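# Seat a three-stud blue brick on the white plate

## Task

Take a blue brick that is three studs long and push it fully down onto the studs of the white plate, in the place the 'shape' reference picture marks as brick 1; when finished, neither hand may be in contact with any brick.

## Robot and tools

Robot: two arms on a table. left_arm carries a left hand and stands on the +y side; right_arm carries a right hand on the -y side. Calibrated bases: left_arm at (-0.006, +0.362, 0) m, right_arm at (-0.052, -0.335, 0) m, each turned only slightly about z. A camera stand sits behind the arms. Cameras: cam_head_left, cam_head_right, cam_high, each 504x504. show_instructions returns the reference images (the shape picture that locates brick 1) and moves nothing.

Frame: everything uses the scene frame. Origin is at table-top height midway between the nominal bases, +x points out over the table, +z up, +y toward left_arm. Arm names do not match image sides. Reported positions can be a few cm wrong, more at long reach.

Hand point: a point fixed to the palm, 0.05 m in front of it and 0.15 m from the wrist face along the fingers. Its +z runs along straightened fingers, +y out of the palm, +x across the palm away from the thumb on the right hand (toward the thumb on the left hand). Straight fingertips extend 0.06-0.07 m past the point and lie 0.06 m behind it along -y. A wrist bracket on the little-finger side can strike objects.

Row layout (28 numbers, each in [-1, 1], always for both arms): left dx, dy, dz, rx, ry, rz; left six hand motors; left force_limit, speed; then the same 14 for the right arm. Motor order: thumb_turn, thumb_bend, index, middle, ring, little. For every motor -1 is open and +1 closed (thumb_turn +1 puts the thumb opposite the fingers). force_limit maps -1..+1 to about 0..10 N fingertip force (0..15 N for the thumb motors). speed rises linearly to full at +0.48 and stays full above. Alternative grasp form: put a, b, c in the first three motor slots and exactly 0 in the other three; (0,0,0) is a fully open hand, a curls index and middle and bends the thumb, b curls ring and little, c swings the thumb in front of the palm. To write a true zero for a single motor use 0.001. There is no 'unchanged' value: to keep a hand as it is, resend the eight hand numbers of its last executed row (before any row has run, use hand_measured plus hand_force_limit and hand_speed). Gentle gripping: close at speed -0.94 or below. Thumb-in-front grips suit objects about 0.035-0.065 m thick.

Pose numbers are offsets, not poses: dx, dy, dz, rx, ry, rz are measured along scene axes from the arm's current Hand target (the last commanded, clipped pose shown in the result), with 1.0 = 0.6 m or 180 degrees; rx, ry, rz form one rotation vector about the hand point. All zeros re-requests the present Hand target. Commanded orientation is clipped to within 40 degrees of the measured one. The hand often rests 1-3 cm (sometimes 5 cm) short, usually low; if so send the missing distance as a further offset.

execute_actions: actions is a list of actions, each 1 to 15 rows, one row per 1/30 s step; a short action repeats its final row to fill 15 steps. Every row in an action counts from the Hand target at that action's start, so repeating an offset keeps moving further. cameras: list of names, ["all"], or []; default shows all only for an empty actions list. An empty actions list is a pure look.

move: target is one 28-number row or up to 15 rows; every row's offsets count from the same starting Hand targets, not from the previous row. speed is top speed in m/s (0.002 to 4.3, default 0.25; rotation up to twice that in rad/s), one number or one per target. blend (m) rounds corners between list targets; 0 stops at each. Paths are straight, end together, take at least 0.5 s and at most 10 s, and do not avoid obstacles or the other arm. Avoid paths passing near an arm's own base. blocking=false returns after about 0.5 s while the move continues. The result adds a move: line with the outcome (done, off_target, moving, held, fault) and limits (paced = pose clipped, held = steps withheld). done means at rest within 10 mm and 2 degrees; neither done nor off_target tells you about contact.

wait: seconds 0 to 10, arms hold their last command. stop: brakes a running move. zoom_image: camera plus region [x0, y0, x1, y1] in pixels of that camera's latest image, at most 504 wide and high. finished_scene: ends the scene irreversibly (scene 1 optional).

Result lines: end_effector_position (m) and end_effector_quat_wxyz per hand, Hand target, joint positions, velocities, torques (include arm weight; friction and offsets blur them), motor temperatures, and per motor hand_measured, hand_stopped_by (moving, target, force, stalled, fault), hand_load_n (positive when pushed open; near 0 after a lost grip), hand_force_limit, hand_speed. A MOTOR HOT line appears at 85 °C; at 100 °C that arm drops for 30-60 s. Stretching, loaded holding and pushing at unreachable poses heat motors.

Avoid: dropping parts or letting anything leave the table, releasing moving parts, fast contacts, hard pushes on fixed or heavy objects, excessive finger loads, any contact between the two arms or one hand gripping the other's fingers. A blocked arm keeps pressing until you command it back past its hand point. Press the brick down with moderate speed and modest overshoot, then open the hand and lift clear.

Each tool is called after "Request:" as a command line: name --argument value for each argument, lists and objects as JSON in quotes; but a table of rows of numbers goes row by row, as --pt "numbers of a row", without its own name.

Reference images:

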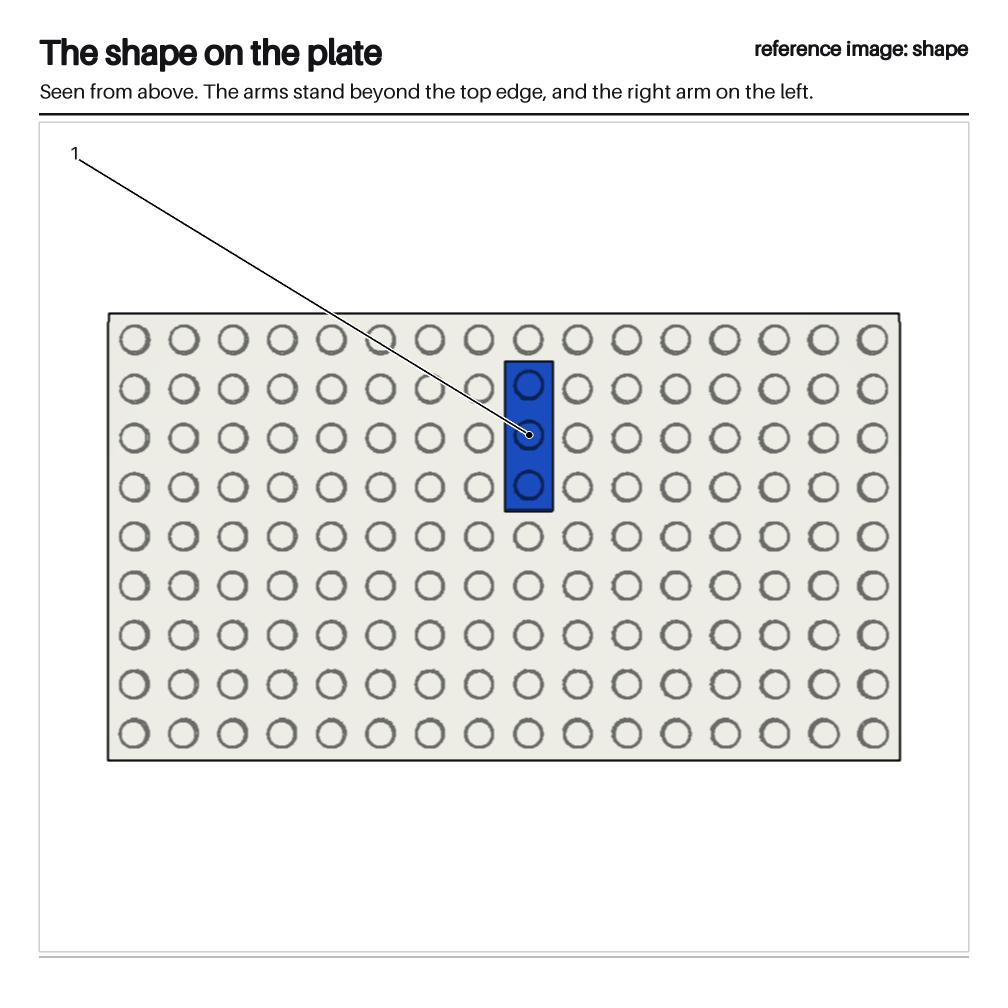

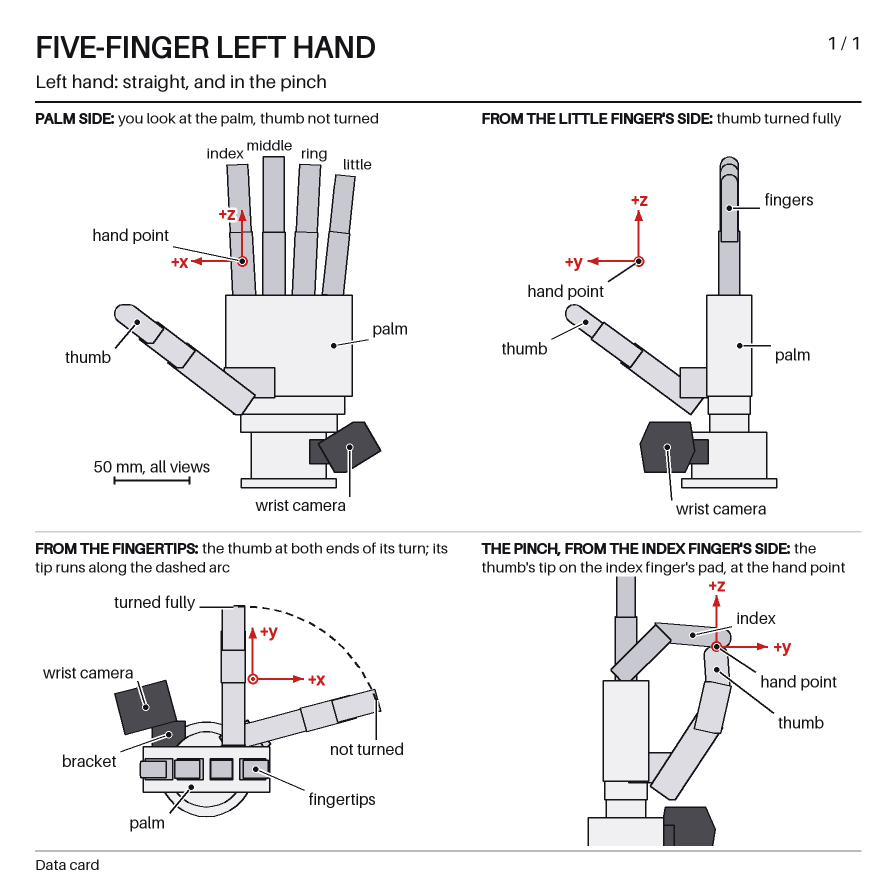

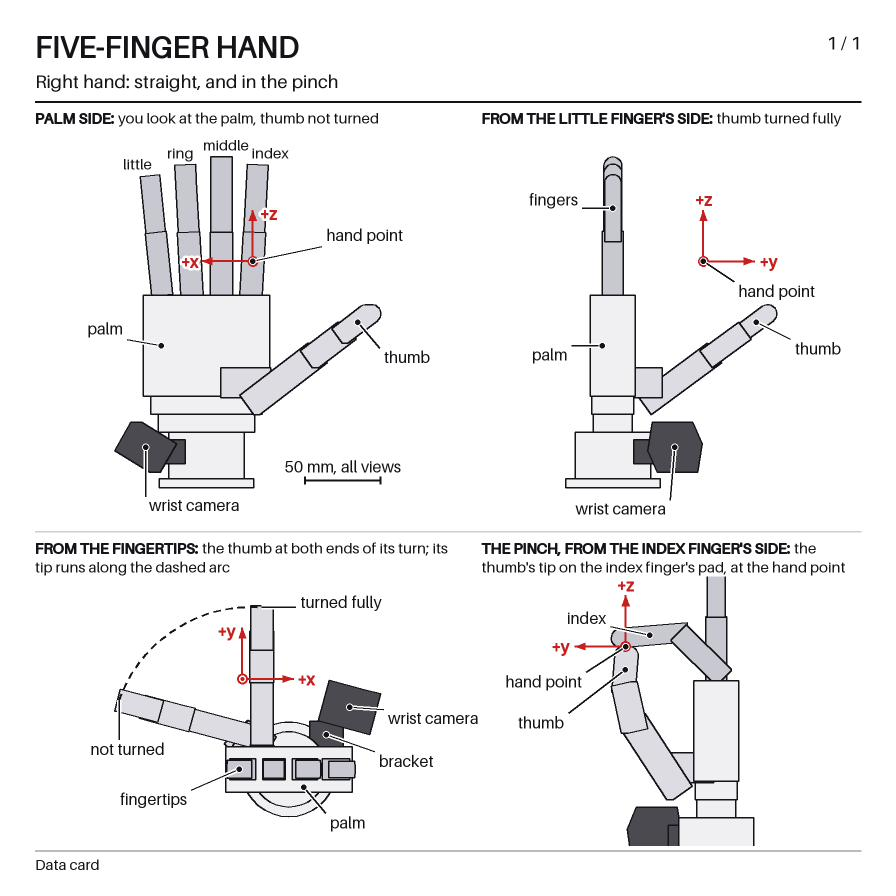

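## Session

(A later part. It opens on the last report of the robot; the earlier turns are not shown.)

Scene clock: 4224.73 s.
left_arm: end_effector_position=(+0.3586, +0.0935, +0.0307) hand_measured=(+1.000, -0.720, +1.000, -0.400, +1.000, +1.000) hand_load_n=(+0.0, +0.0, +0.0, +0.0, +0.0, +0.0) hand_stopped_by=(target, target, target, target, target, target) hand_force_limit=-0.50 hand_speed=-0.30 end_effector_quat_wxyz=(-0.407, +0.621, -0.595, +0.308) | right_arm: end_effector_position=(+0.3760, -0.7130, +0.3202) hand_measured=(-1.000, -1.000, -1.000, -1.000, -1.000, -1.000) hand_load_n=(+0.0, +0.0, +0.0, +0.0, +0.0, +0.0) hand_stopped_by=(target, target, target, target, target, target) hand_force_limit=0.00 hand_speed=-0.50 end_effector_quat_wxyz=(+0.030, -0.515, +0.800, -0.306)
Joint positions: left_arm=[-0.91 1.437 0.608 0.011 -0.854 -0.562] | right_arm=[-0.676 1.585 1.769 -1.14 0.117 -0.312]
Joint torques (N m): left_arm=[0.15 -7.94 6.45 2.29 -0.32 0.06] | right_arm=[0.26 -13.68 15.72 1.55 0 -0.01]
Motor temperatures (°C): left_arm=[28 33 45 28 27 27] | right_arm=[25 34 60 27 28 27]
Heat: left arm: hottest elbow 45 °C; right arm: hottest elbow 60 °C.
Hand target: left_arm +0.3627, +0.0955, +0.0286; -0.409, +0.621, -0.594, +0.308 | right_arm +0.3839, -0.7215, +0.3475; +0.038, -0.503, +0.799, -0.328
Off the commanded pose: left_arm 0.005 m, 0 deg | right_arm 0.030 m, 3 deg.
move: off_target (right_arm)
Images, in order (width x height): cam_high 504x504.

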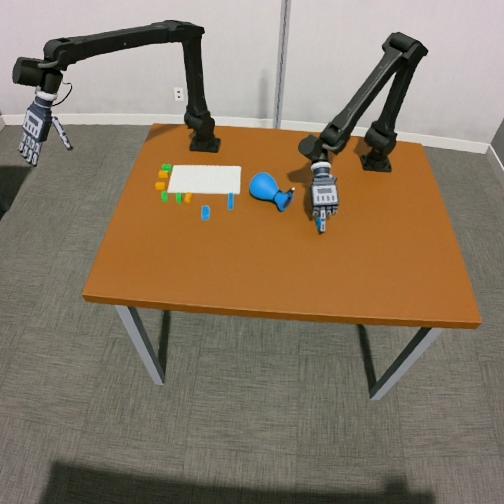

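Request:
move --target '[0, 0, -0.0125, 0, 0, 0, 1, -0.72, 1, -0.4, 1, 1, -0.5, -0.3, 0,0,0,0,0,0, 0,0,0,0,0,0, 0,-0.5]' --speed 0.06 --cameras '["cam_high"]'

Request:
zoom_image --camera "cam_high" --region '[305, 205, 345, 245]'

Scene clock: 4230.30 s.
left_arm: end_effector_position=(+0.3594, +0.0925, +0.0248) hand_measured=(+1.000, -0.720, +1.000, -0.400, +1.000, +1.000) hand_load_n=(+0.5, +0.0, +0.0, +0.0, +0.0, +0.0) hand_stopped_by=(target, target, target, target, target, target) hand_force_limit=-0.50 hand_speed=-0.30 end_effector_quat_wxyz=(-0.406, +0.621, -0.594, +0.310) | right_arm: end_effector_position=(+0.3760, -0.7130, +0.3202) hand_measured=(-1.000, -1.000, -1.000, -1.000, -1.000, -1.000) hand_load_n=(+0.0, +0.0, +0.0, -0.5, +0.0, +0.0) hand_stopped_by=(target, target, target, target, target, target) hand_force_limit=0.00 hand_speed=-0.50 end_effector_quat_wxyz=(+0.030, -0.515, +0.800, -0.306)
Joint positions: left_arm=[-0.91 1.456 0.603 0.039 -0.854 -0.562] | right_arm=[-0.676 1.585 1.769 -1.14 0.117 -0.312]
Joint torques (N m): left_arm=[0.15 -7.88 6.17 2.32 -0.32 0.05] | right_arm=[0.5 -13.57 15.69 1.61 -0.02 -0.02]
Motor temperatures (°C): left_arm=[28 33 44 28 27 27] | right_arm=[25 34 60 27 28 27]
Heat: left arm: hottest elbow 44 °C; right arm: hottest elbow 60 °C.
Hand target: left_arm +0.3627, +0.0955, +0.0212; -0.409, +0.621, -0.594, +0.308 | right_arm +0.3839, -0.7215, +0.3475; +0.038, -0.503, +0.799, -0.328
Off the commanded pose: left_arm 0.006 m, 0 deg | right_arm 0.030 m, 3 deg.
move: off_target (right_arm)
Images, in order (width x height): cam_high 504x504.

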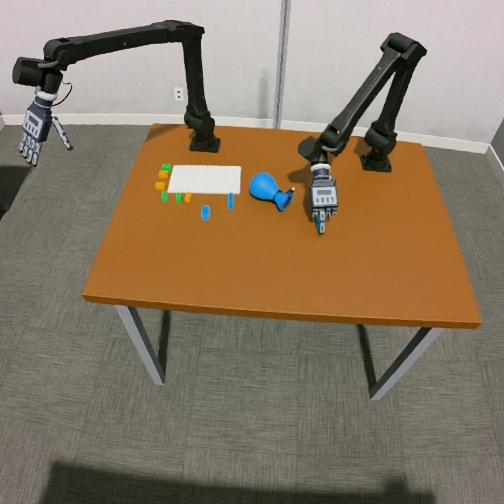

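Scaled by 12.600.

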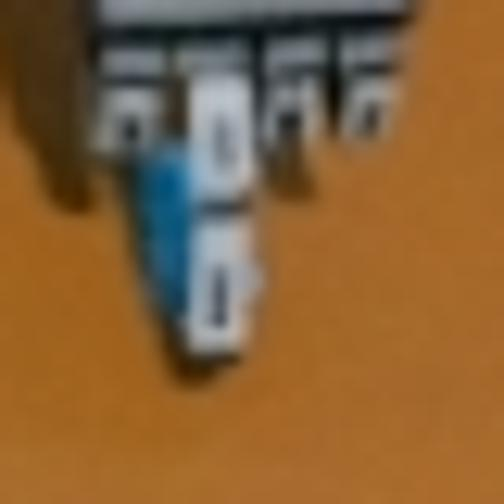

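Request:
move --target '[0, 0, 0, 0, 0, 0, 1, -0.72, 1, 0.05, 1, 1, -0.5, -0.85, 0,0,0,0,0,0, 0,0,0,0,0,0, 0,-0.5]' --speed 0.06 --cameras '["cam_high", "cam_head_right"]'

Request:
zoom_image --camera "cam_high" --region '[305, 205, 345, 245]'

Scene clock: 4235.57 s.
left_arm: end_effector_position=(+0.3595, +0.0924, +0.0249) hand_measured=(+1.000, -0.720, +1.000, -0.068, +1.000, +1.000) hand_load_n=(+0.5, +4.0, +0.0, +3.5, +0.0, +0.0) hand_stopped_by=(target, target, target, force, target, target) hand_force_limit=-0.50 hand_speed=-0.85 end_effector_quat_wxyz=(-0.406, +0.621, -0.594, +0.310) | right_arm: end_effector_position=(+0.3760, -0.7130, +0.3202) hand_measured=(-1.000, -1.000, -1.000, -1.000, -1.000, -1.000) hand_load_n=(+0.0, +0.0, +0.0, +0.0, +0.0, +0.0) hand_stopped_by=(target, target, target, target, target, target) hand_force_limit=0.00 hand_speed=-0.50 end_effector_quat_wxyz=(+0.030, -0.515, +0.800, -0.306)
Joint positions: left_arm=[-0.91 1.456 0.603 0.04 -0.854 -0.562] | right_arm=[-0.676 1.585 1.769 -1.14 0.117 -0.312]
Joint torques (N m): left_arm=[0.15 -7.82 6.17 2.32 -0.32 0.05] | right_arm=[0.44 -13.63 15.72 1.54 -0.02 -0.05]
Motor temperatures (°C): left_arm=[28 33 44 28 27 27] | right_arm=[25 34 60 27 28 27]
Heat: left arm: hottest elbow 44 °C; right arm: hottest elbow 60 °C.
Hand target: left_arm +0.3627, +0.0955, +0.0212; -0.409, +0.621, -0.594, +0.308 | right_arm +0.3839, -0.7215, +0.3475; +0.038, -0.503, +0.799, -0.328
Off the commanded pose: left_arm 0.006 m, 0 deg | right_arm 0.030 m, 3 deg.
move: off_target (right_arm)
Images, in order (width x height): cam_head_right 504x504, cam_high 504x504.

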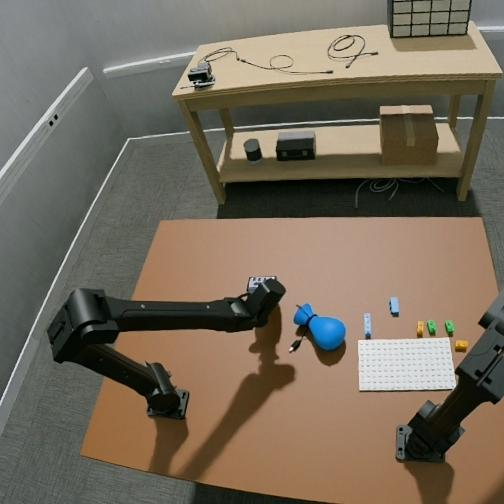

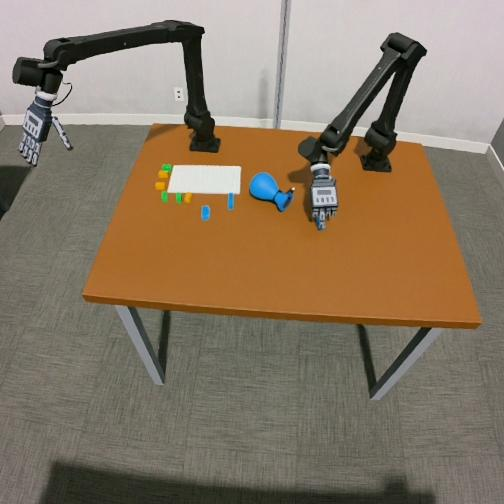

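Scaled by 12.600.

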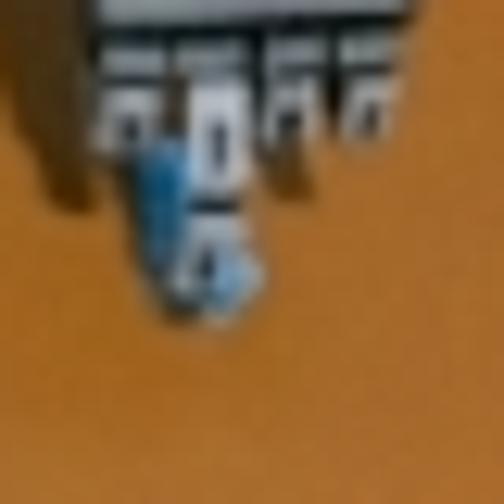

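Request:
zoom_image --camera "cam_high" --region '[311, 211, 333, 233]'

Scaled by 22.909.

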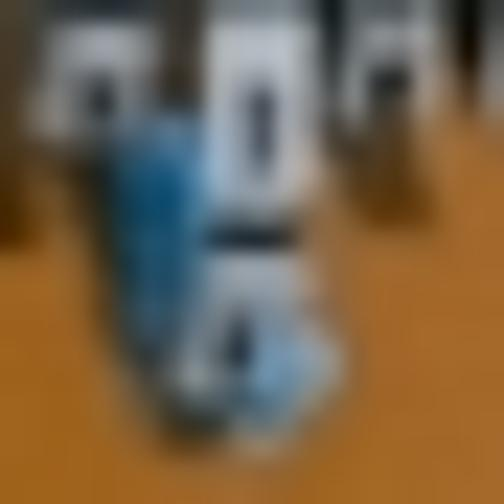

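Request:
move --target '[0, 0, 0, 0, 0, 0, 1, -0.5, 1, 0.1, 1, 1, -0.1, -0.85, 0,0,0,0,0,0, 0,0,0,0,0,0, 0,-0.5]' --speed 0.06 --cameras '["cam_high"]'

Request:
zoom_image --camera "cam_high" --region '[311, 211, 333, 233]'

Scene clock: 4245.03 s.
left_arm: end_effector_position=(+0.3595, +0.0924, +0.0249) hand_measured=(+1.000, -0.718, +1.000, -0.058, +1.000, +1.000) hand_load_n=(+1.0, +9.0, +0.0, +8.0, +0.0, +0.5) hand_stopped_by=(target, force, target, force, target, target) hand_force_limit=-0.10 hand_speed=-0.85 end_effector_quat_wxyz=(-0.406, +0.621, -0.594, +0.310) | right_arm: end_effector_position=(+0.3760, -0.7130, +0.3202) hand_measured=(-1.000, -1.000, -1.000, -1.000, -1.000, -1.000) hand_load_n=(+0.0, +0.0, +0.0, +0.0, +0.0, +0.0) hand_stopped_by=(target, target, target, target, target, target) hand_force_limit=0.00 hand_speed=-0.50 end_effector_quat_wxyz=(+0.030, -0.515, +0.800, -0.306)
Joint positions: left_arm=[-0.91 1.456 0.603 0.04 -0.854 -0.562] | right_arm=[-0.676 1.585 1.769 -1.14 0.117 -0.312]
Joint torques (N m): left_arm=[0.15 -7.88 6.17 2.32 -0.32 0.05] | right_arm=[-0.21 -13.92 15.8 1.58 -0.05 -0.03]
Motor temperatures (°C): left_arm=[28 33 43 28 27 27] | right_arm=[25 34 60 27 28 27]
Heat: left arm: hottest elbow 43 °C; right arm: hottest elbow 60 °C.
Hand target: left_arm +0.3627, +0.0955, +0.0212; -0.409, +0.621, -0.594, +0.308 | right_arm +0.3839, -0.7215, +0.3475; +0.038, -0.503, +0.799, -0.328
Off the commanded pose: left_arm 0.006 m, 0 deg | right_arm 0.030 m, 3 deg.
move: off_target (right_arm)
Images, in order (width x height): cam_high 504x504.

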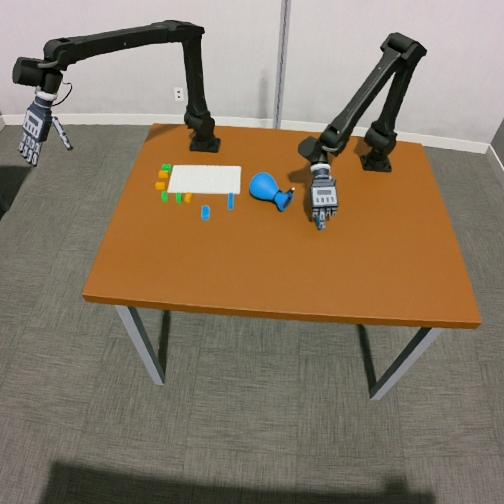

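Scaled by 22.909.

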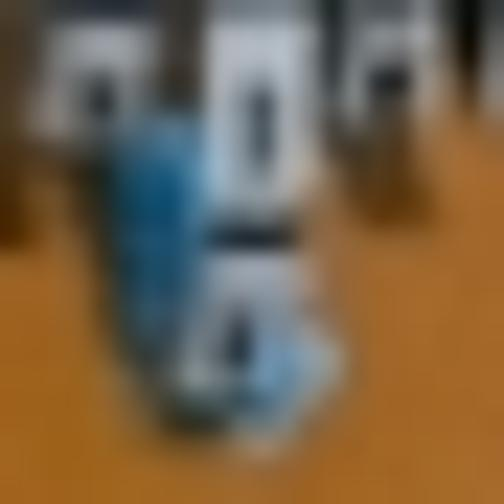

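Request:
move --target '[0, 0, 0.14, 0, 0, 0, 1, -0.5, 1, 0.1, 1, 1, -0.1, -0.85, 0,0,0,0,0,0, 0,0,0,0,0,0, 0,-0.5]' --speed 0.1 --cameras '["cam_high", "cam_head_left"]'

Request:
zoom_image --camera "cam_high" --region '[305, 195, 345, 235]'

Scene clock: 4249.13 s.
left_arm: end_effector_position=(+0.3469, +0.1076, +0.0801) hand_measured=(+1.000, -0.718, +1.000, -0.058, +1.000, +1.000) hand_load_n=(+1.0, +9.0, +0.0, +7.5, +0.0, +0.0) hand_stopped_by=(target, force, target, force, target, target) hand_force_limit=-0.10 hand_speed=-0.85 end_effector_quat_wxyz=(-0.409, +0.617, -0.606, +0.291) | right_arm: end_effector_position=(+0.3760, -0.7130, +0.3202) hand_measured=(-1.000, -1.000, -1.000, -1.000, -1.000, -1.000) hand_load_n=(+0.0, +0.0, +0.0, +0.0, +0.0, +0.0) hand_stopped_by=(target, target, target, target, target, target) hand_force_limit=0.00 hand_speed=-0.50 end_effector_quat_wxyz=(+0.030, -0.515, +0.800, -0.306)
Joint positions: left_arm=[-0.91 1.278 0.649 -0.227 -0.854 -0.556] | right_arm=[-0.676 1.585 1.769 -1.14 0.117 -0.312]
Joint torques (N m): left_arm=[0.15 -8.35 11.21 0.94 -0.36 0.01] | right_arm=[0.32 -13.86 15.71 1.48 -0.01 0]
Motor temperatures (°C): left_arm=[28 33 43 28 27 27] | right_arm=[25 34 60 27 28 27]
Heat: left arm: hottest elbow 43 °C; right arm: hottest elbow 60 °C.
Hand target: left_arm +0.3627, +0.0955, +0.1052; -0.409, +0.621, -0.594, +0.308 | right_arm +0.3839, -0.7215, +0.3475; +0.038, -0.503, +0.799, -0.328
Off the commanded pose: left_arm 0.032 m, 3 deg | right_arm 0.030 m, 3 deg.
move: off_target (left_arm, right_arm)
Images, in order (width x height): cam_head_left 504x504, cam_high 504x504.

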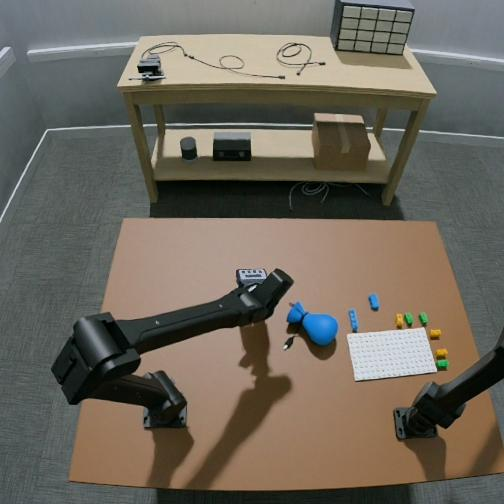

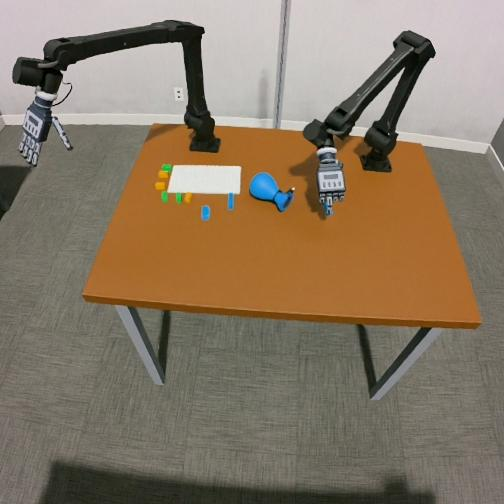

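Scaled by 12.600.

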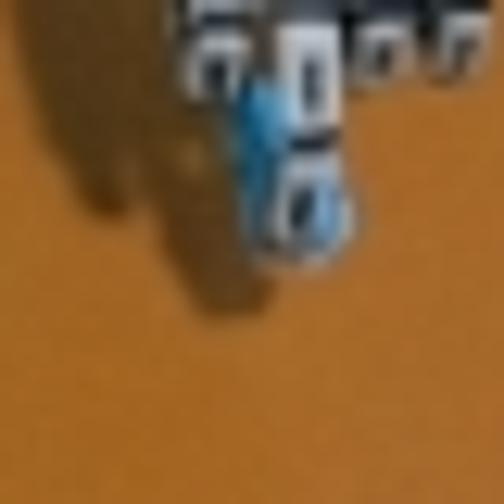

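Request:
move --target '[0, 0.0, 0.05, 0.22, 0.035, 0, 1, -0.5, 1, 0.1, 1, 1, -0.1, -0.85, 0,0,0,0,0,0, 0,0,0,0,0,0, 0,-0.5]' --speed 0.15 --cameras '["cam_high", "cam_head_left", "cam_head_right"]'

Request:
zoom_image --camera "cam_high" --region '[300, 185, 350, 235]'

Scene clock: 4258.10 s.
left_arm: end_effector_position=(+0.3545, +0.1152, +0.1223) hand_measured=(+1.000, -0.718, +1.000, -0.058, +1.000, +1.000) hand_load_n=(+1.5, +9.5, +0.0, +7.5, +0.0, +0.0) hand_stopped_by=(target, force, target, force, target, target) hand_force_limit=-0.10 hand_speed=-0.85 end_effector_quat_wxyz=(+0.561, -0.457, +0.689, -0.040) | right_arm: end_effector_position=(+0.3760, -0.7130, +0.3202) hand_measured=(-1.000, -1.000, -1.000, -1.000, -1.000, -1.000) hand_load_n=(+0.0, +0.0, +0.0, +0.0, +0.0, +0.0) hand_stopped_by=(target, target, target, target, target, target) hand_force_limit=0.00 hand_speed=-0.50 end_effector_quat_wxyz=(+0.030, -0.515, +0.800, -0.306)
Joint positions: left_arm=[-1.009 1.532 1.016 -0.851 -1.187 -0.438] | right_arm=[-0.676 1.585 1.769 -1.14 0.117 -0.312]
Joint torques (N m): left_arm=[-1.79 -10.17 11.12 0.23 -0.81 -0.07] | right_arm=[0.5 -14.04 15.66 1.52 -0.02 0]
Motor temperatures (°C): left_arm=[28 33 45 28 27 27] | right_arm=[25 34 60 27 28 27]
Heat: left arm: hottest elbow 45 °C; right arm: hottest elbow 60 °C.
Hand target: left_arm +0.3627, +0.0954, +0.1351; +0.562, -0.462, +0.684, -0.055 | right_arm +0.3839, -0.7215, +0.3475; +0.038, -0.503, +0.799, -0.328
Off the commanded pose: left_arm 0.025 m, 2 deg | right_arm 0.030 m, 3 deg.
move: off_target (left_arm, right_arm)

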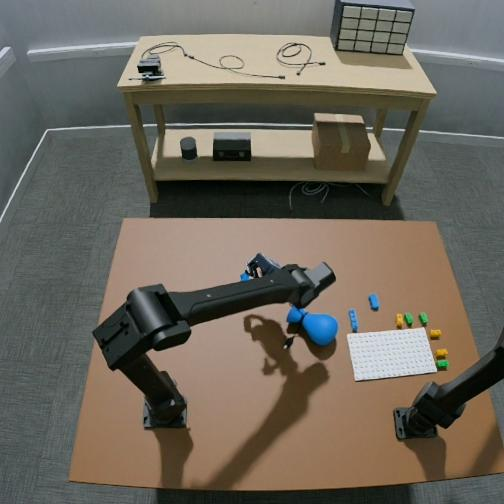

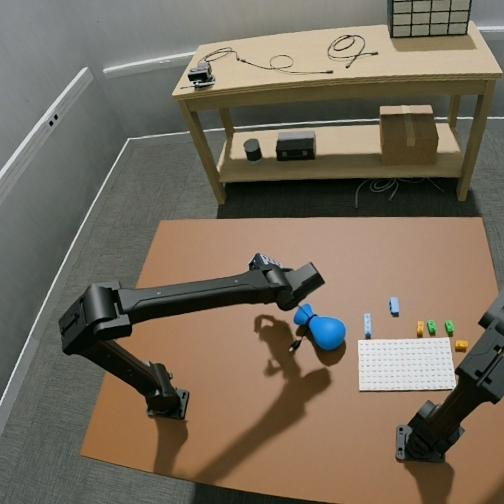

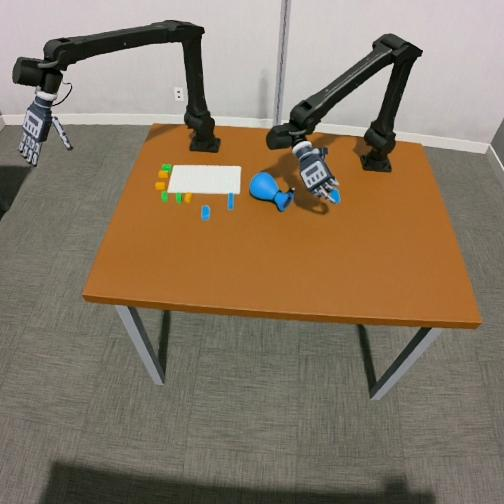

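Scaled by 10.080.

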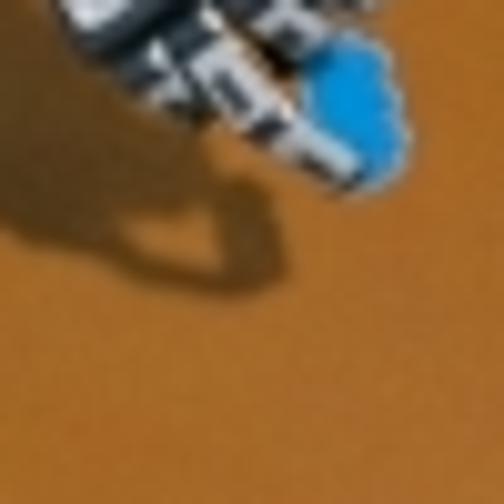

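Request:
move --target '[0, 0.0, 0.0, 0.16, 0.026, 0, 1, -0.5, 1, 0.1, 1, 1, -0.1, -0.85, 0,0,0,0,0,0, 0,0,0,0,0,0, 0,-0.5]' --speed 0.15 --cameras '["cam_high", "cam_head_left", "cam_head_right"]'

Request:
zoom_image --camera "cam_high" --region '[300, 175, 350, 225]'

Request:
zoom_image --camera "cam_head_left" --region '[220, 245, 280, 305]'

Scene clock: 4269.53 s.
left_arm: end_effector_position=(+0.3571, +0.1130, +0.1292) hand_measured=(+1.000, -0.718, +1.000, -0.058, +1.000, +1.000) hand_load_n=(+1.5, +9.5, +0.0, +7.5, +0.0, +0.0) hand_stopped_by=(target, force, target, force, target, target) hand_force_limit=-0.10 hand_speed=-0.85 end_effector_quat_wxyz=(+0.627, -0.304, +0.702, +0.149) | right_arm: end_effector_position=(+0.3760, -0.7130, +0.3202) hand_measured=(-1.000, -1.000, -1.000, -1.000, -1.000, -1.000) hand_load_n=(+0.0, +0.0, +0.0, -0.5, +0.0, +0.0) hand_stopped_by=(target, target, target, target, target, target) hand_force_limit=0.00 hand_speed=-0.50 end_effector_quat_wxyz=(+0.030, -0.515, +0.800, -0.306)
Joint positions: left_arm=[-1.053 1.837 1.256 -1.466 -1.379 -0.659] | right_arm=[-0.676 1.585 1.769 -1.14 0.117 -0.312]
Joint torques (N m): left_arm=[-1.79 -13.57 9.65 -0.9 -0.79 -0.11] | right_arm=[0.03 -13.57 15.61 1.47 -0.03 -0.04]
Motor temperatures (°C): left_arm=[28 33 46 28 27 27] | right_arm=[25 34 60 27 28 27]
Heat: left arm: hottest elbow 46 °C; right arm: hottest elbow 60 °C.
Hand target: left_arm +0.3627, +0.0955, +0.1352; +0.631, -0.309, +0.698, +0.135 | right_arm +0.3839, -0.7215, +0.3475; +0.038, -0.503, +0.799, -0.328
Off the commanded pose: left_arm 0.019 m, 2 deg | right_arm 0.030 m, 3 deg.
move: off_target (left_arm, right_arm)

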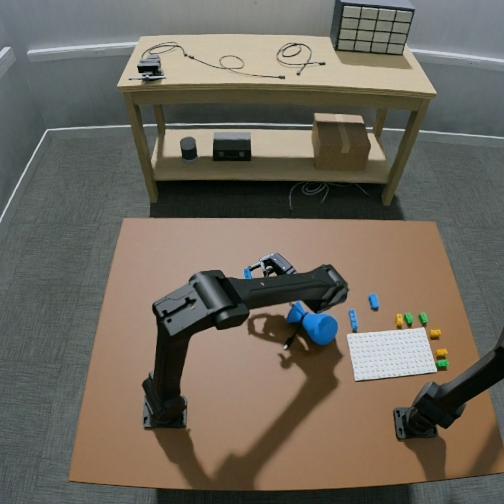

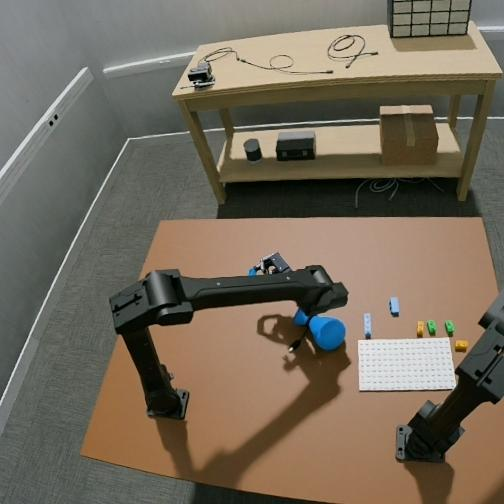

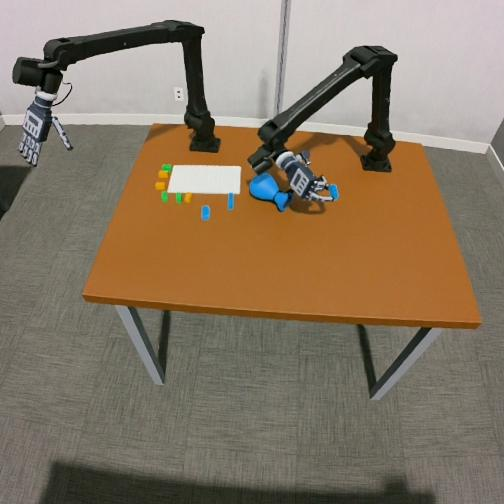

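Scaled by 10.080.

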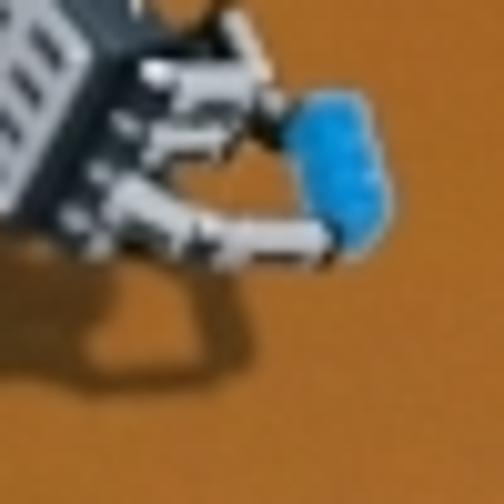

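Scaled by 8.400.

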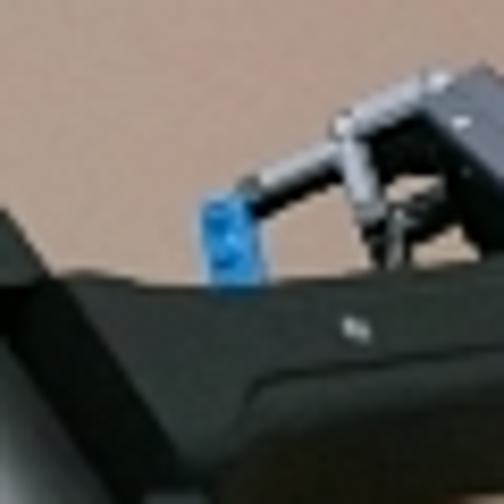

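Request:
move --target '[0.0, 0.16, -0.01, -0.061, -0.01, 0, 1, -0.5, 1, 0.1, 1, 1, -0.1, -0.85, 0,0,0,0,0,0, 0,0,0,0,0,0, 0,-0.5]' --speed 0.15 --cameras '["cam_high", "cam_head_left", "cam_head_right"]'

Request:
zoom_image --camera "cam_high" --region '[320, 170, 380, 230]'

Request:
zoom_image --camera "cam_head_left" --region '[190, 245, 250, 305]'

Scene clock: 4310.33 s.
left_arm: end_effector_position=(+0.3605, +0.1889, +0.1241) hand_measured=(+1.000, -0.718, +1.000, -0.058, +1.000, +1.000) hand_load_n=(+1.5, +9.5, +0.0, +7.5, +0.0, +0.0) hand_stopped_by=(target, force, target, force, target, target) hand_force_limit=-0.10 hand_speed=-0.85 end_effector_quat_wxyz=(+0.609, -0.364, +0.702, +0.069) | right_arm: end_effector_position=(+0.3760, -0.7130, +0.3202) hand_measured=(-1.000, -1.000, -1.000, -1.000, -1.000, -1.000) hand_load_n=(+0.0, +0.0, +0.0, +0.0, +0.0, +0.0) hand_stopped_by=(target, target, target, target, target, target) hand_force_limit=0.00 hand_speed=-0.50 end_effector_quat_wxyz=(+0.030, -0.515, +0.800, -0.306)
Joint positions: left_arm=[-0.931 1.494 0.875 -0.64 -1.305 -0.044] | right_arm=[-0.676 1.585 1.769 -1.14 0.117 -0.312]
Joint torques (N m): left_arm=[0.03 -11.93 6.74 1.44 -0.64 0.1] | right_arm=[0.03 -13.16 15.64 1.44 -0.01 -0.03]
Motor temperatures (°C): left_arm=[28 35 48 28 28 27] | right_arm=[25 34 60 27 28 27]
Heat: left arm: hottest elbow 48 °C; right arm: hottest elbow 60 °C.
Hand target: left_arm +0.3627, +0.1914, +0.1292; +0.610, -0.370, +0.698, +0.063 | right_arm +0.3839, -0.7215, +0.3475; +0.038, -0.503, +0.799, -0.328
Off the commanded pose: left_arm 0.006 m, 1 deg | right_arm 0.030 m, 3 deg.
move: off_target (right_arm)

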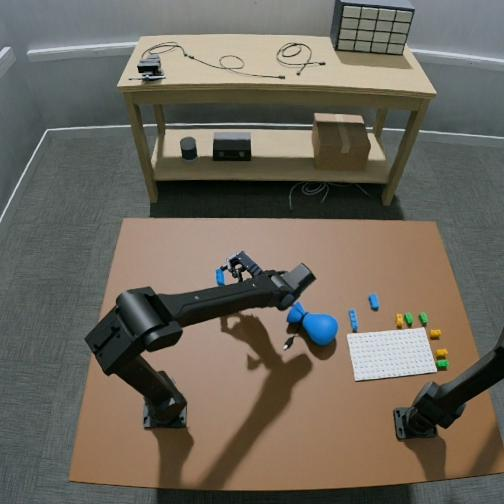

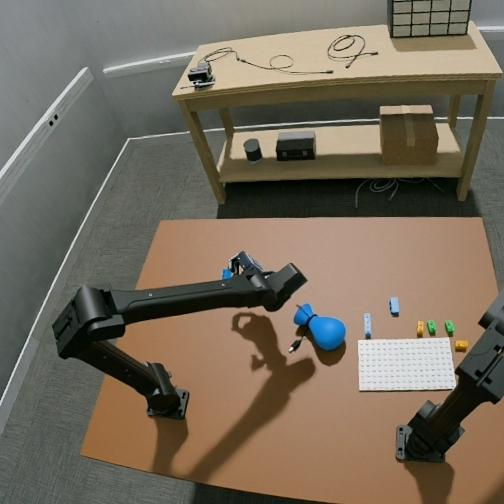

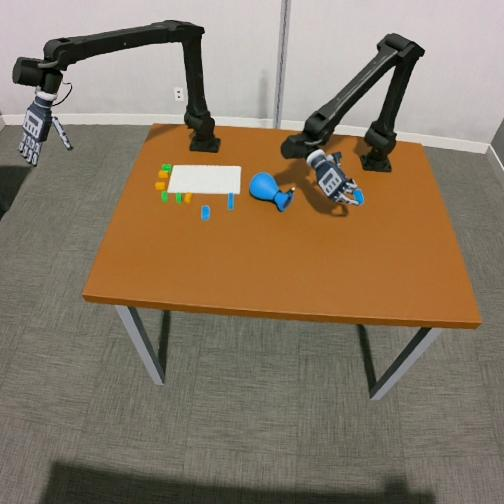

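Scaled by 8.400.

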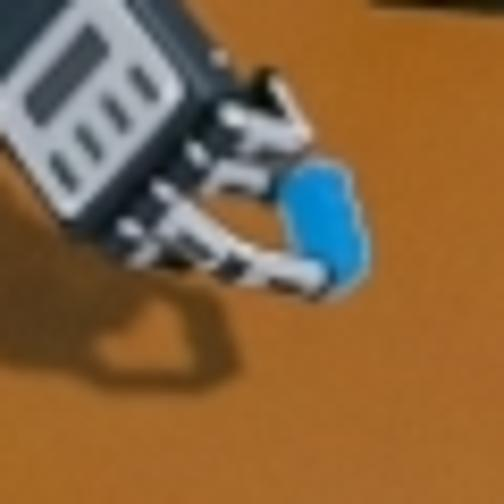

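Scaled by 8.400.

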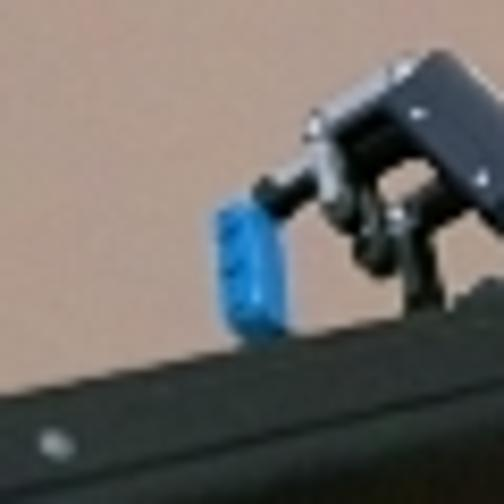

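Request:
move --target '[0.0, 0.0, -0.16, 0, 0, 0, 1, -0.5, 1, 0.1, 1, 1, -0.1, -0.85, 0,0,0,0,0,0, 0,0,0,0,0,0, 0,-0.5]' --speed 0.12 --cameras '["cam_high", "cam_head_left", "cam_head_right"]'

Request:
zoom_image --camera "cam_high" --region '[320, 180, 370, 230]'

Request:
zoom_image --camera "cam_head_left" --region '[190, 245, 250, 305]'

Scene clock: 4317.20 s.
left_arm: end_effector_position=(+0.3611, +0.1880, +0.0366) hand_measured=(+1.000, -0.718, +1.000, -0.058, +1.000, +1.000) hand_load_n=(+1.0, +9.5, +0.0, +7.5, +0.0, +0.0) hand_stopped_by=(target, force, target, force, target, target) hand_force_limit=-0.10 hand_speed=-0.85 end_effector_quat_wxyz=(+0.610, -0.370, +0.698, +0.059) | right_arm: end_effector_position=(+0.3760, -0.7130, +0.3202) hand_measured=(-1.000, -1.000, -1.000, -1.000, -1.000, -1.000) hand_load_n=(+0.0, +0.0, +0.0, +0.0, +0.0, +0.0) hand_stopped_by=(target, target, target, target, target, target) hand_force_limit=0.00 hand_speed=-0.50 end_effector_quat_wxyz=(+0.030, -0.515, +0.800, -0.306)
Joint positions: left_arm=[-0.931 1.67 0.783 -0.345 -1.304 -0.042] | right_arm=[-0.676 1.585 1.769 -1.14 0.117 -0.312]
Joint torques (N m): left_arm=[0.09 -10.64 5.35 1.43 -0.66 0.1] | right_arm=[0.5 -13.51 15.75 1.63 -0.05 0]
Motor temperatures (°C): left_arm=[28 35 47 28 28 27] | right_arm=[25 34 60 27 28 27]
Heat: left arm: hottest elbow 47 °C; right arm: hottest elbow 60 °C.
Hand target: left_arm +0.3626, +0.1915, +0.0331; +0.609, -0.370, +0.698, +0.063 | right_arm +0.3839, -0.7215, +0.3475; +0.038, -0.503, +0.799, -0.328
Off the commanded pose: left_arm 0.005 m, 1 deg | right_arm 0.030 m, 3 deg.
move: off_target (right_arm)

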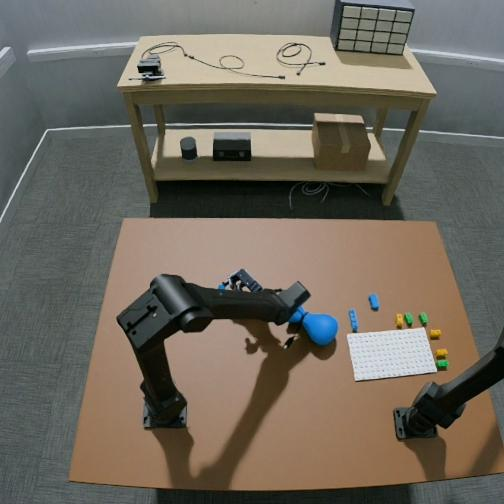

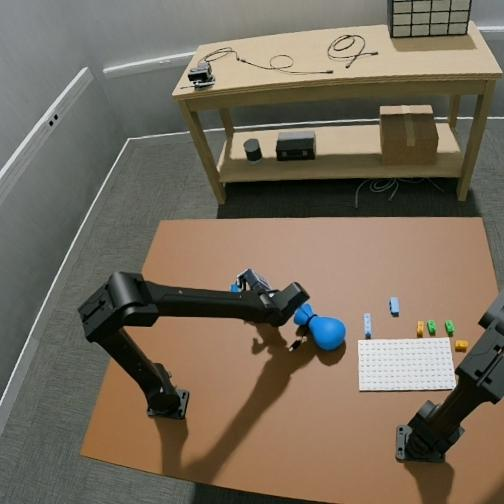

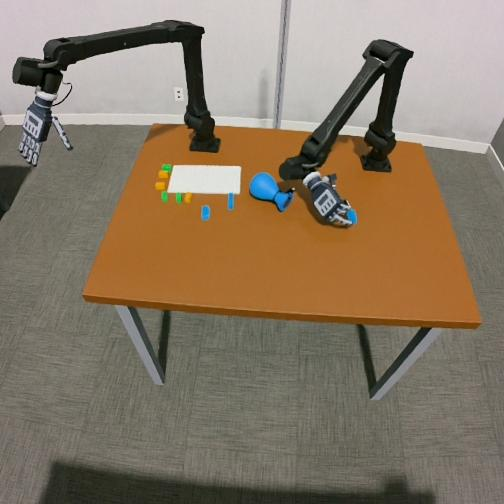

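Scaled by 10.080.

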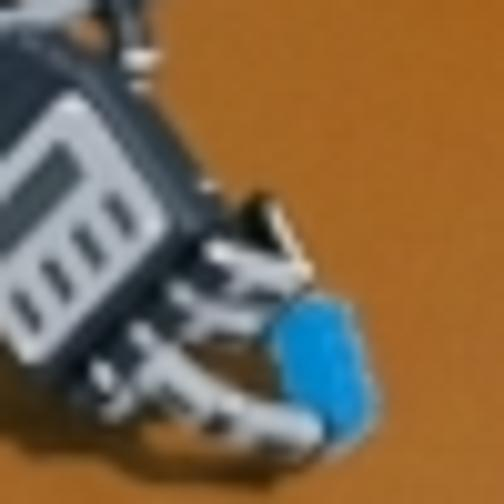

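Scaled by 8.400.

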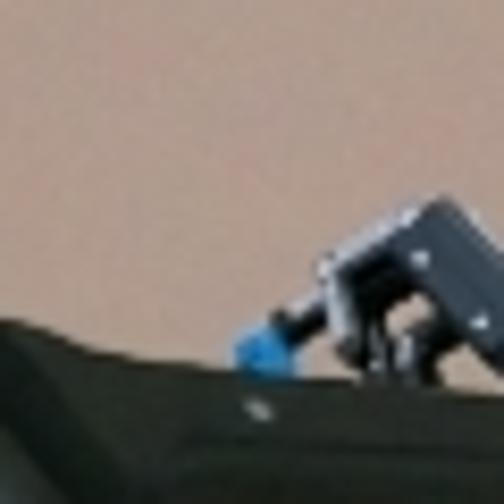

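Request:
move --target '[0.0, 0.0, -0.035, 0, 0, 0, 1, -0.5, 1, 0.1, 1, 1, -0.1, -0.85, 0,0,0,0,0,0, 0,0,0,0,0,0, 0,-0.5]' --speed 0.06 --cameras '["cam_high"]'

Request:
zoom_image --camera "cam_high" --region '[330, 190, 370, 230]'

Scene clock: 4320.67 s.
left_arm: end_effector_position=(+0.3614, +0.1876, +0.0164) hand_measured=(+1.000, -0.718, +1.000, -0.058, +1.000, +1.000) hand_load_n=(+1.5, +9.5, +0.0, +7.5, +0.0, +0.0) hand_stopped_by=(target, force, target, force, target, target) hand_force_limit=-0.10 hand_speed=-0.85 end_effector_quat_wxyz=(+0.610, -0.371, +0.697, +0.058) | right_arm: end_effector_position=(+0.3760, -0.7130, +0.3202) hand_measured=(-1.000, -1.000, -1.000, -1.000, -1.000, -1.000) hand_load_n=(+0.0, +0.0, +0.0, +0.0, +0.0, +0.5) hand_stopped_by=(target, target, target, target, target, target) hand_force_limit=0.00 hand_speed=-0.50 end_effector_quat_wxyz=(+0.030, -0.515, +0.800, -0.306)
Joint positions: left_arm=[-0.931 1.721 0.772 -0.28 -1.304 -0.042] | right_arm=[-0.676 1.585 1.769 -1.14 0.117 -0.312]
Joint torques (N m): left_arm=[0.09 -10.7 5.01 1.48 -0.66 0.1] | right_arm=[0.09 -13.74 15.64 1.44 -0.02 -0.03]
Motor temperatures (°C): left_arm=[28 35 46 28 28 27] | right_arm=[25 34 60 27 28 27]
Heat: left arm: hottest elbow 46 °C; right arm: hottest elbow 60 °C.
Hand target: left_arm +0.3627, +0.1914, +0.0122; +0.610, -0.370, +0.698, +0.063 | right_arm +0.3839, -0.7215, +0.3475; +0.038, -0.503, +0.799, -0.328
Off the commanded pose: left_arm 0.006 m, 1 deg | right_arm 0.030 m, 3 deg.
move: off_target (right_arm)
Images, in order (width x height): cam_high 504x504.

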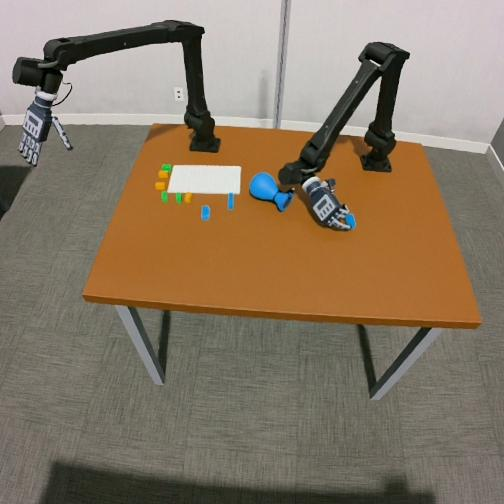

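Scaled by 12.600.

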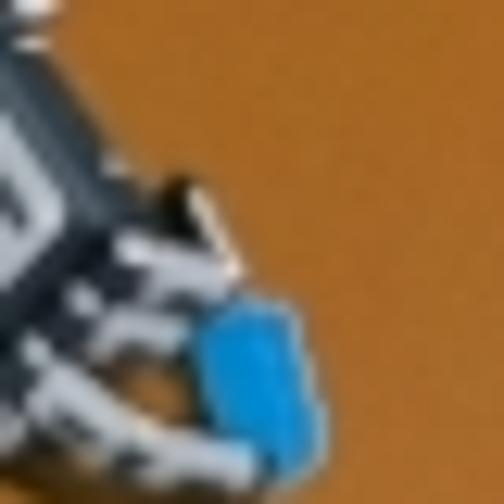

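Request:
move --target '[0.0, 0.0, -0.0135, 0, 0, 0, 1, -0.5, 1, 0.1, 1, 1, -0.1, -0.85, 0,0,0,0,0,0, 0,0,0,0,0,0, 0,-0.5]' --speed 0.05 --cameras '["cam_high"]'

Request:
zoom_image --camera "cam_high" --region '[330, 190, 370, 230]'

Scene clock: 4324.23 s.
left_arm: end_effector_position=(+0.3624, +0.1863, +0.0095) hand_measured=(+1.000, -0.718, +1.000, -0.058, +1.000, +1.000) hand_load_n=(+1.5, +9.0, +0.0, +7.5, +0.0, +0.0) hand_stopped_by=(target, force, target, force, target, target) hand_force_limit=-0.10 hand_speed=-0.85 end_effector_quat_wxyz=(+0.611, -0.372, +0.697, +0.056) | right_arm: end_effector_position=(+0.3760, -0.7130, +0.3202) hand_measured=(-1.000, -1.000, -1.000, -1.000, -1.000, -1.000) hand_load_n=(+0.0, +0.0, +0.0, +0.0, -0.5, +0.0) hand_stopped_by=(target, target, target, target, target, target) hand_force_limit=0.00 hand_speed=-0.50 end_effector_quat_wxyz=(+0.030, -0.515, +0.800, -0.306)
Joint positions: left_arm=[-0.931 1.741 0.772 -0.256 -1.304 -0.042] | right_arm=[-0.676 1.585 1.769 -1.14 0.117 -0.312]
Joint torques (N m): left_arm=[0.03 -10.7 4.67 1.46 -0.65 0.09] | right_arm=[-0.03 -13.39 15.65 1.65 -0.01 -0.01]
Motor temperatures (°C): left_arm=[28 35 46 28 28 27] | right_arm=[25 34 60 27 28 27]
Heat: left arm: hottest elbow 46 °C; right arm: hottest elbow 60 °C.
Hand target: left_arm +0.3627, +0.1914, +0.0041; +0.610, -0.370, +0.698, +0.063 | right_arm +0.3839, -0.7215, +0.3475; +0.038, -0.503, +0.799, -0.328
Off the commanded pose: left_arm 0.007 m, 1 deg | right_arm 0.030 m, 3 deg.
move: off_target (right_arm)
Images, in order (width x height): cam_high 504x504.

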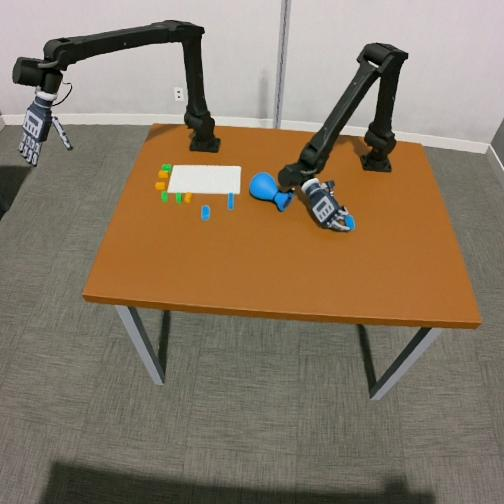

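Scaled by 12.600.

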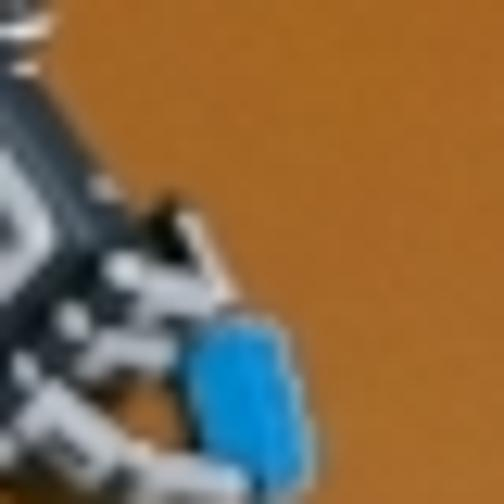

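Request:
move --target '[0.0, 0.0, -0.01, 0, 0, 0, 1, -0.5, 1, 0.1, 1, 1, -0.1, -0.85, 0,0,0,0,0,0, 0,0,0,0,0,0, 0,-0.5]' --speed 0.05 --cameras '["cam_high"]'

Request:
zoom_image --camera "cam_high" --region '[330, 195, 370, 235]'

Scene clock: 4328.33 s.
left_arm: end_effector_position=(+0.3617, +0.1872, +0.0029) hand_measured=(+1.000, -0.718, +1.000, -0.058, +1.000, +1.000) hand_load_n=(+1.5, +9.5, +0.0, +7.5, +0.0, +0.0) hand_stopped_by=(target, force, target, force, target, target) hand_force_limit=-0.10 hand_speed=-0.85 end_effector_quat_wxyz=(+0.610, -0.371, +0.697, +0.057) | right_arm: end_effector_position=(+0.3760, -0.7130, +0.3202) hand_measured=(-1.000, -1.000, -1.000, -1.000, -1.000, -1.000) hand_load_n=(+0.0, +0.0, +0.0, +0.0, +0.0, +0.0) hand_stopped_by=(target, target, target, target, target, target) hand_force_limit=0.00 hand_speed=-0.50 end_effector_quat_wxyz=(+0.030, -0.515, +0.800, -0.306)
Joint positions: left_arm=[-0.931 1.757 0.767 -0.238 -1.304 -0.042] | right_arm=[-0.676 1.585 1.769 -1.14 0.117 -0.312]
Joint torques (N m): left_arm=[0.03 -10.75 4.72 1.54 -0.65 0.09] | right_arm=[0.03 -13.22 15.77 1.48 -0.05 -0.04]
Motor temperatures (°C): left_arm=[28 34 45 28 28 27] | right_arm=[25 34 60 27 28 27]
Heat: left arm: hottest elbow 45 °C; right arm: hottest elbow 60 °C.
Hand target: left_arm +0.3627, +0.1915, -0.0020; +0.609, -0.370, +0.698, +0.063 | right_arm +0.3839, -0.7215, +0.3475; +0.038, -0.503, +0.799, -0.328
Off the commanded pose: left_arm 0.006 m, 1 deg | right_arm 0.030 m, 3 deg.
move: off_target (right_arm)
Images, in order (width x height): cam_high 504x504.

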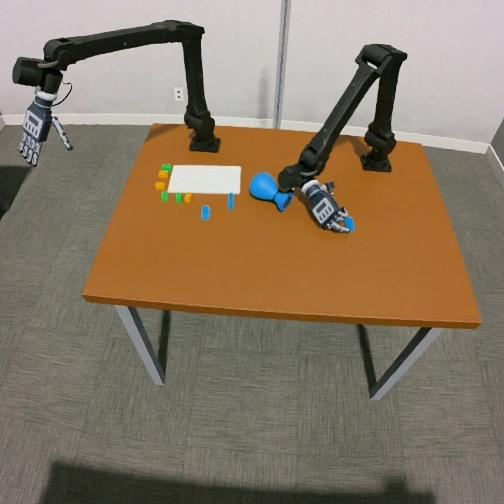

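Scaled by 12.600.

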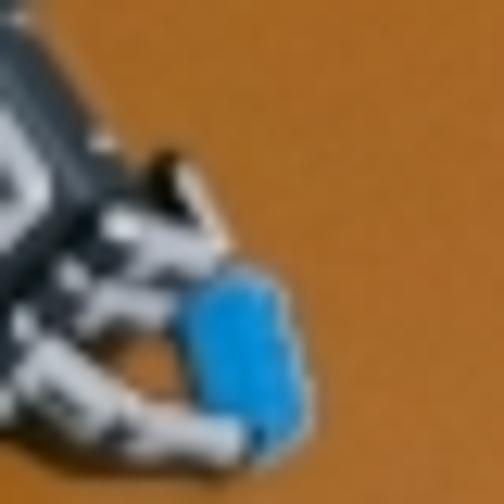

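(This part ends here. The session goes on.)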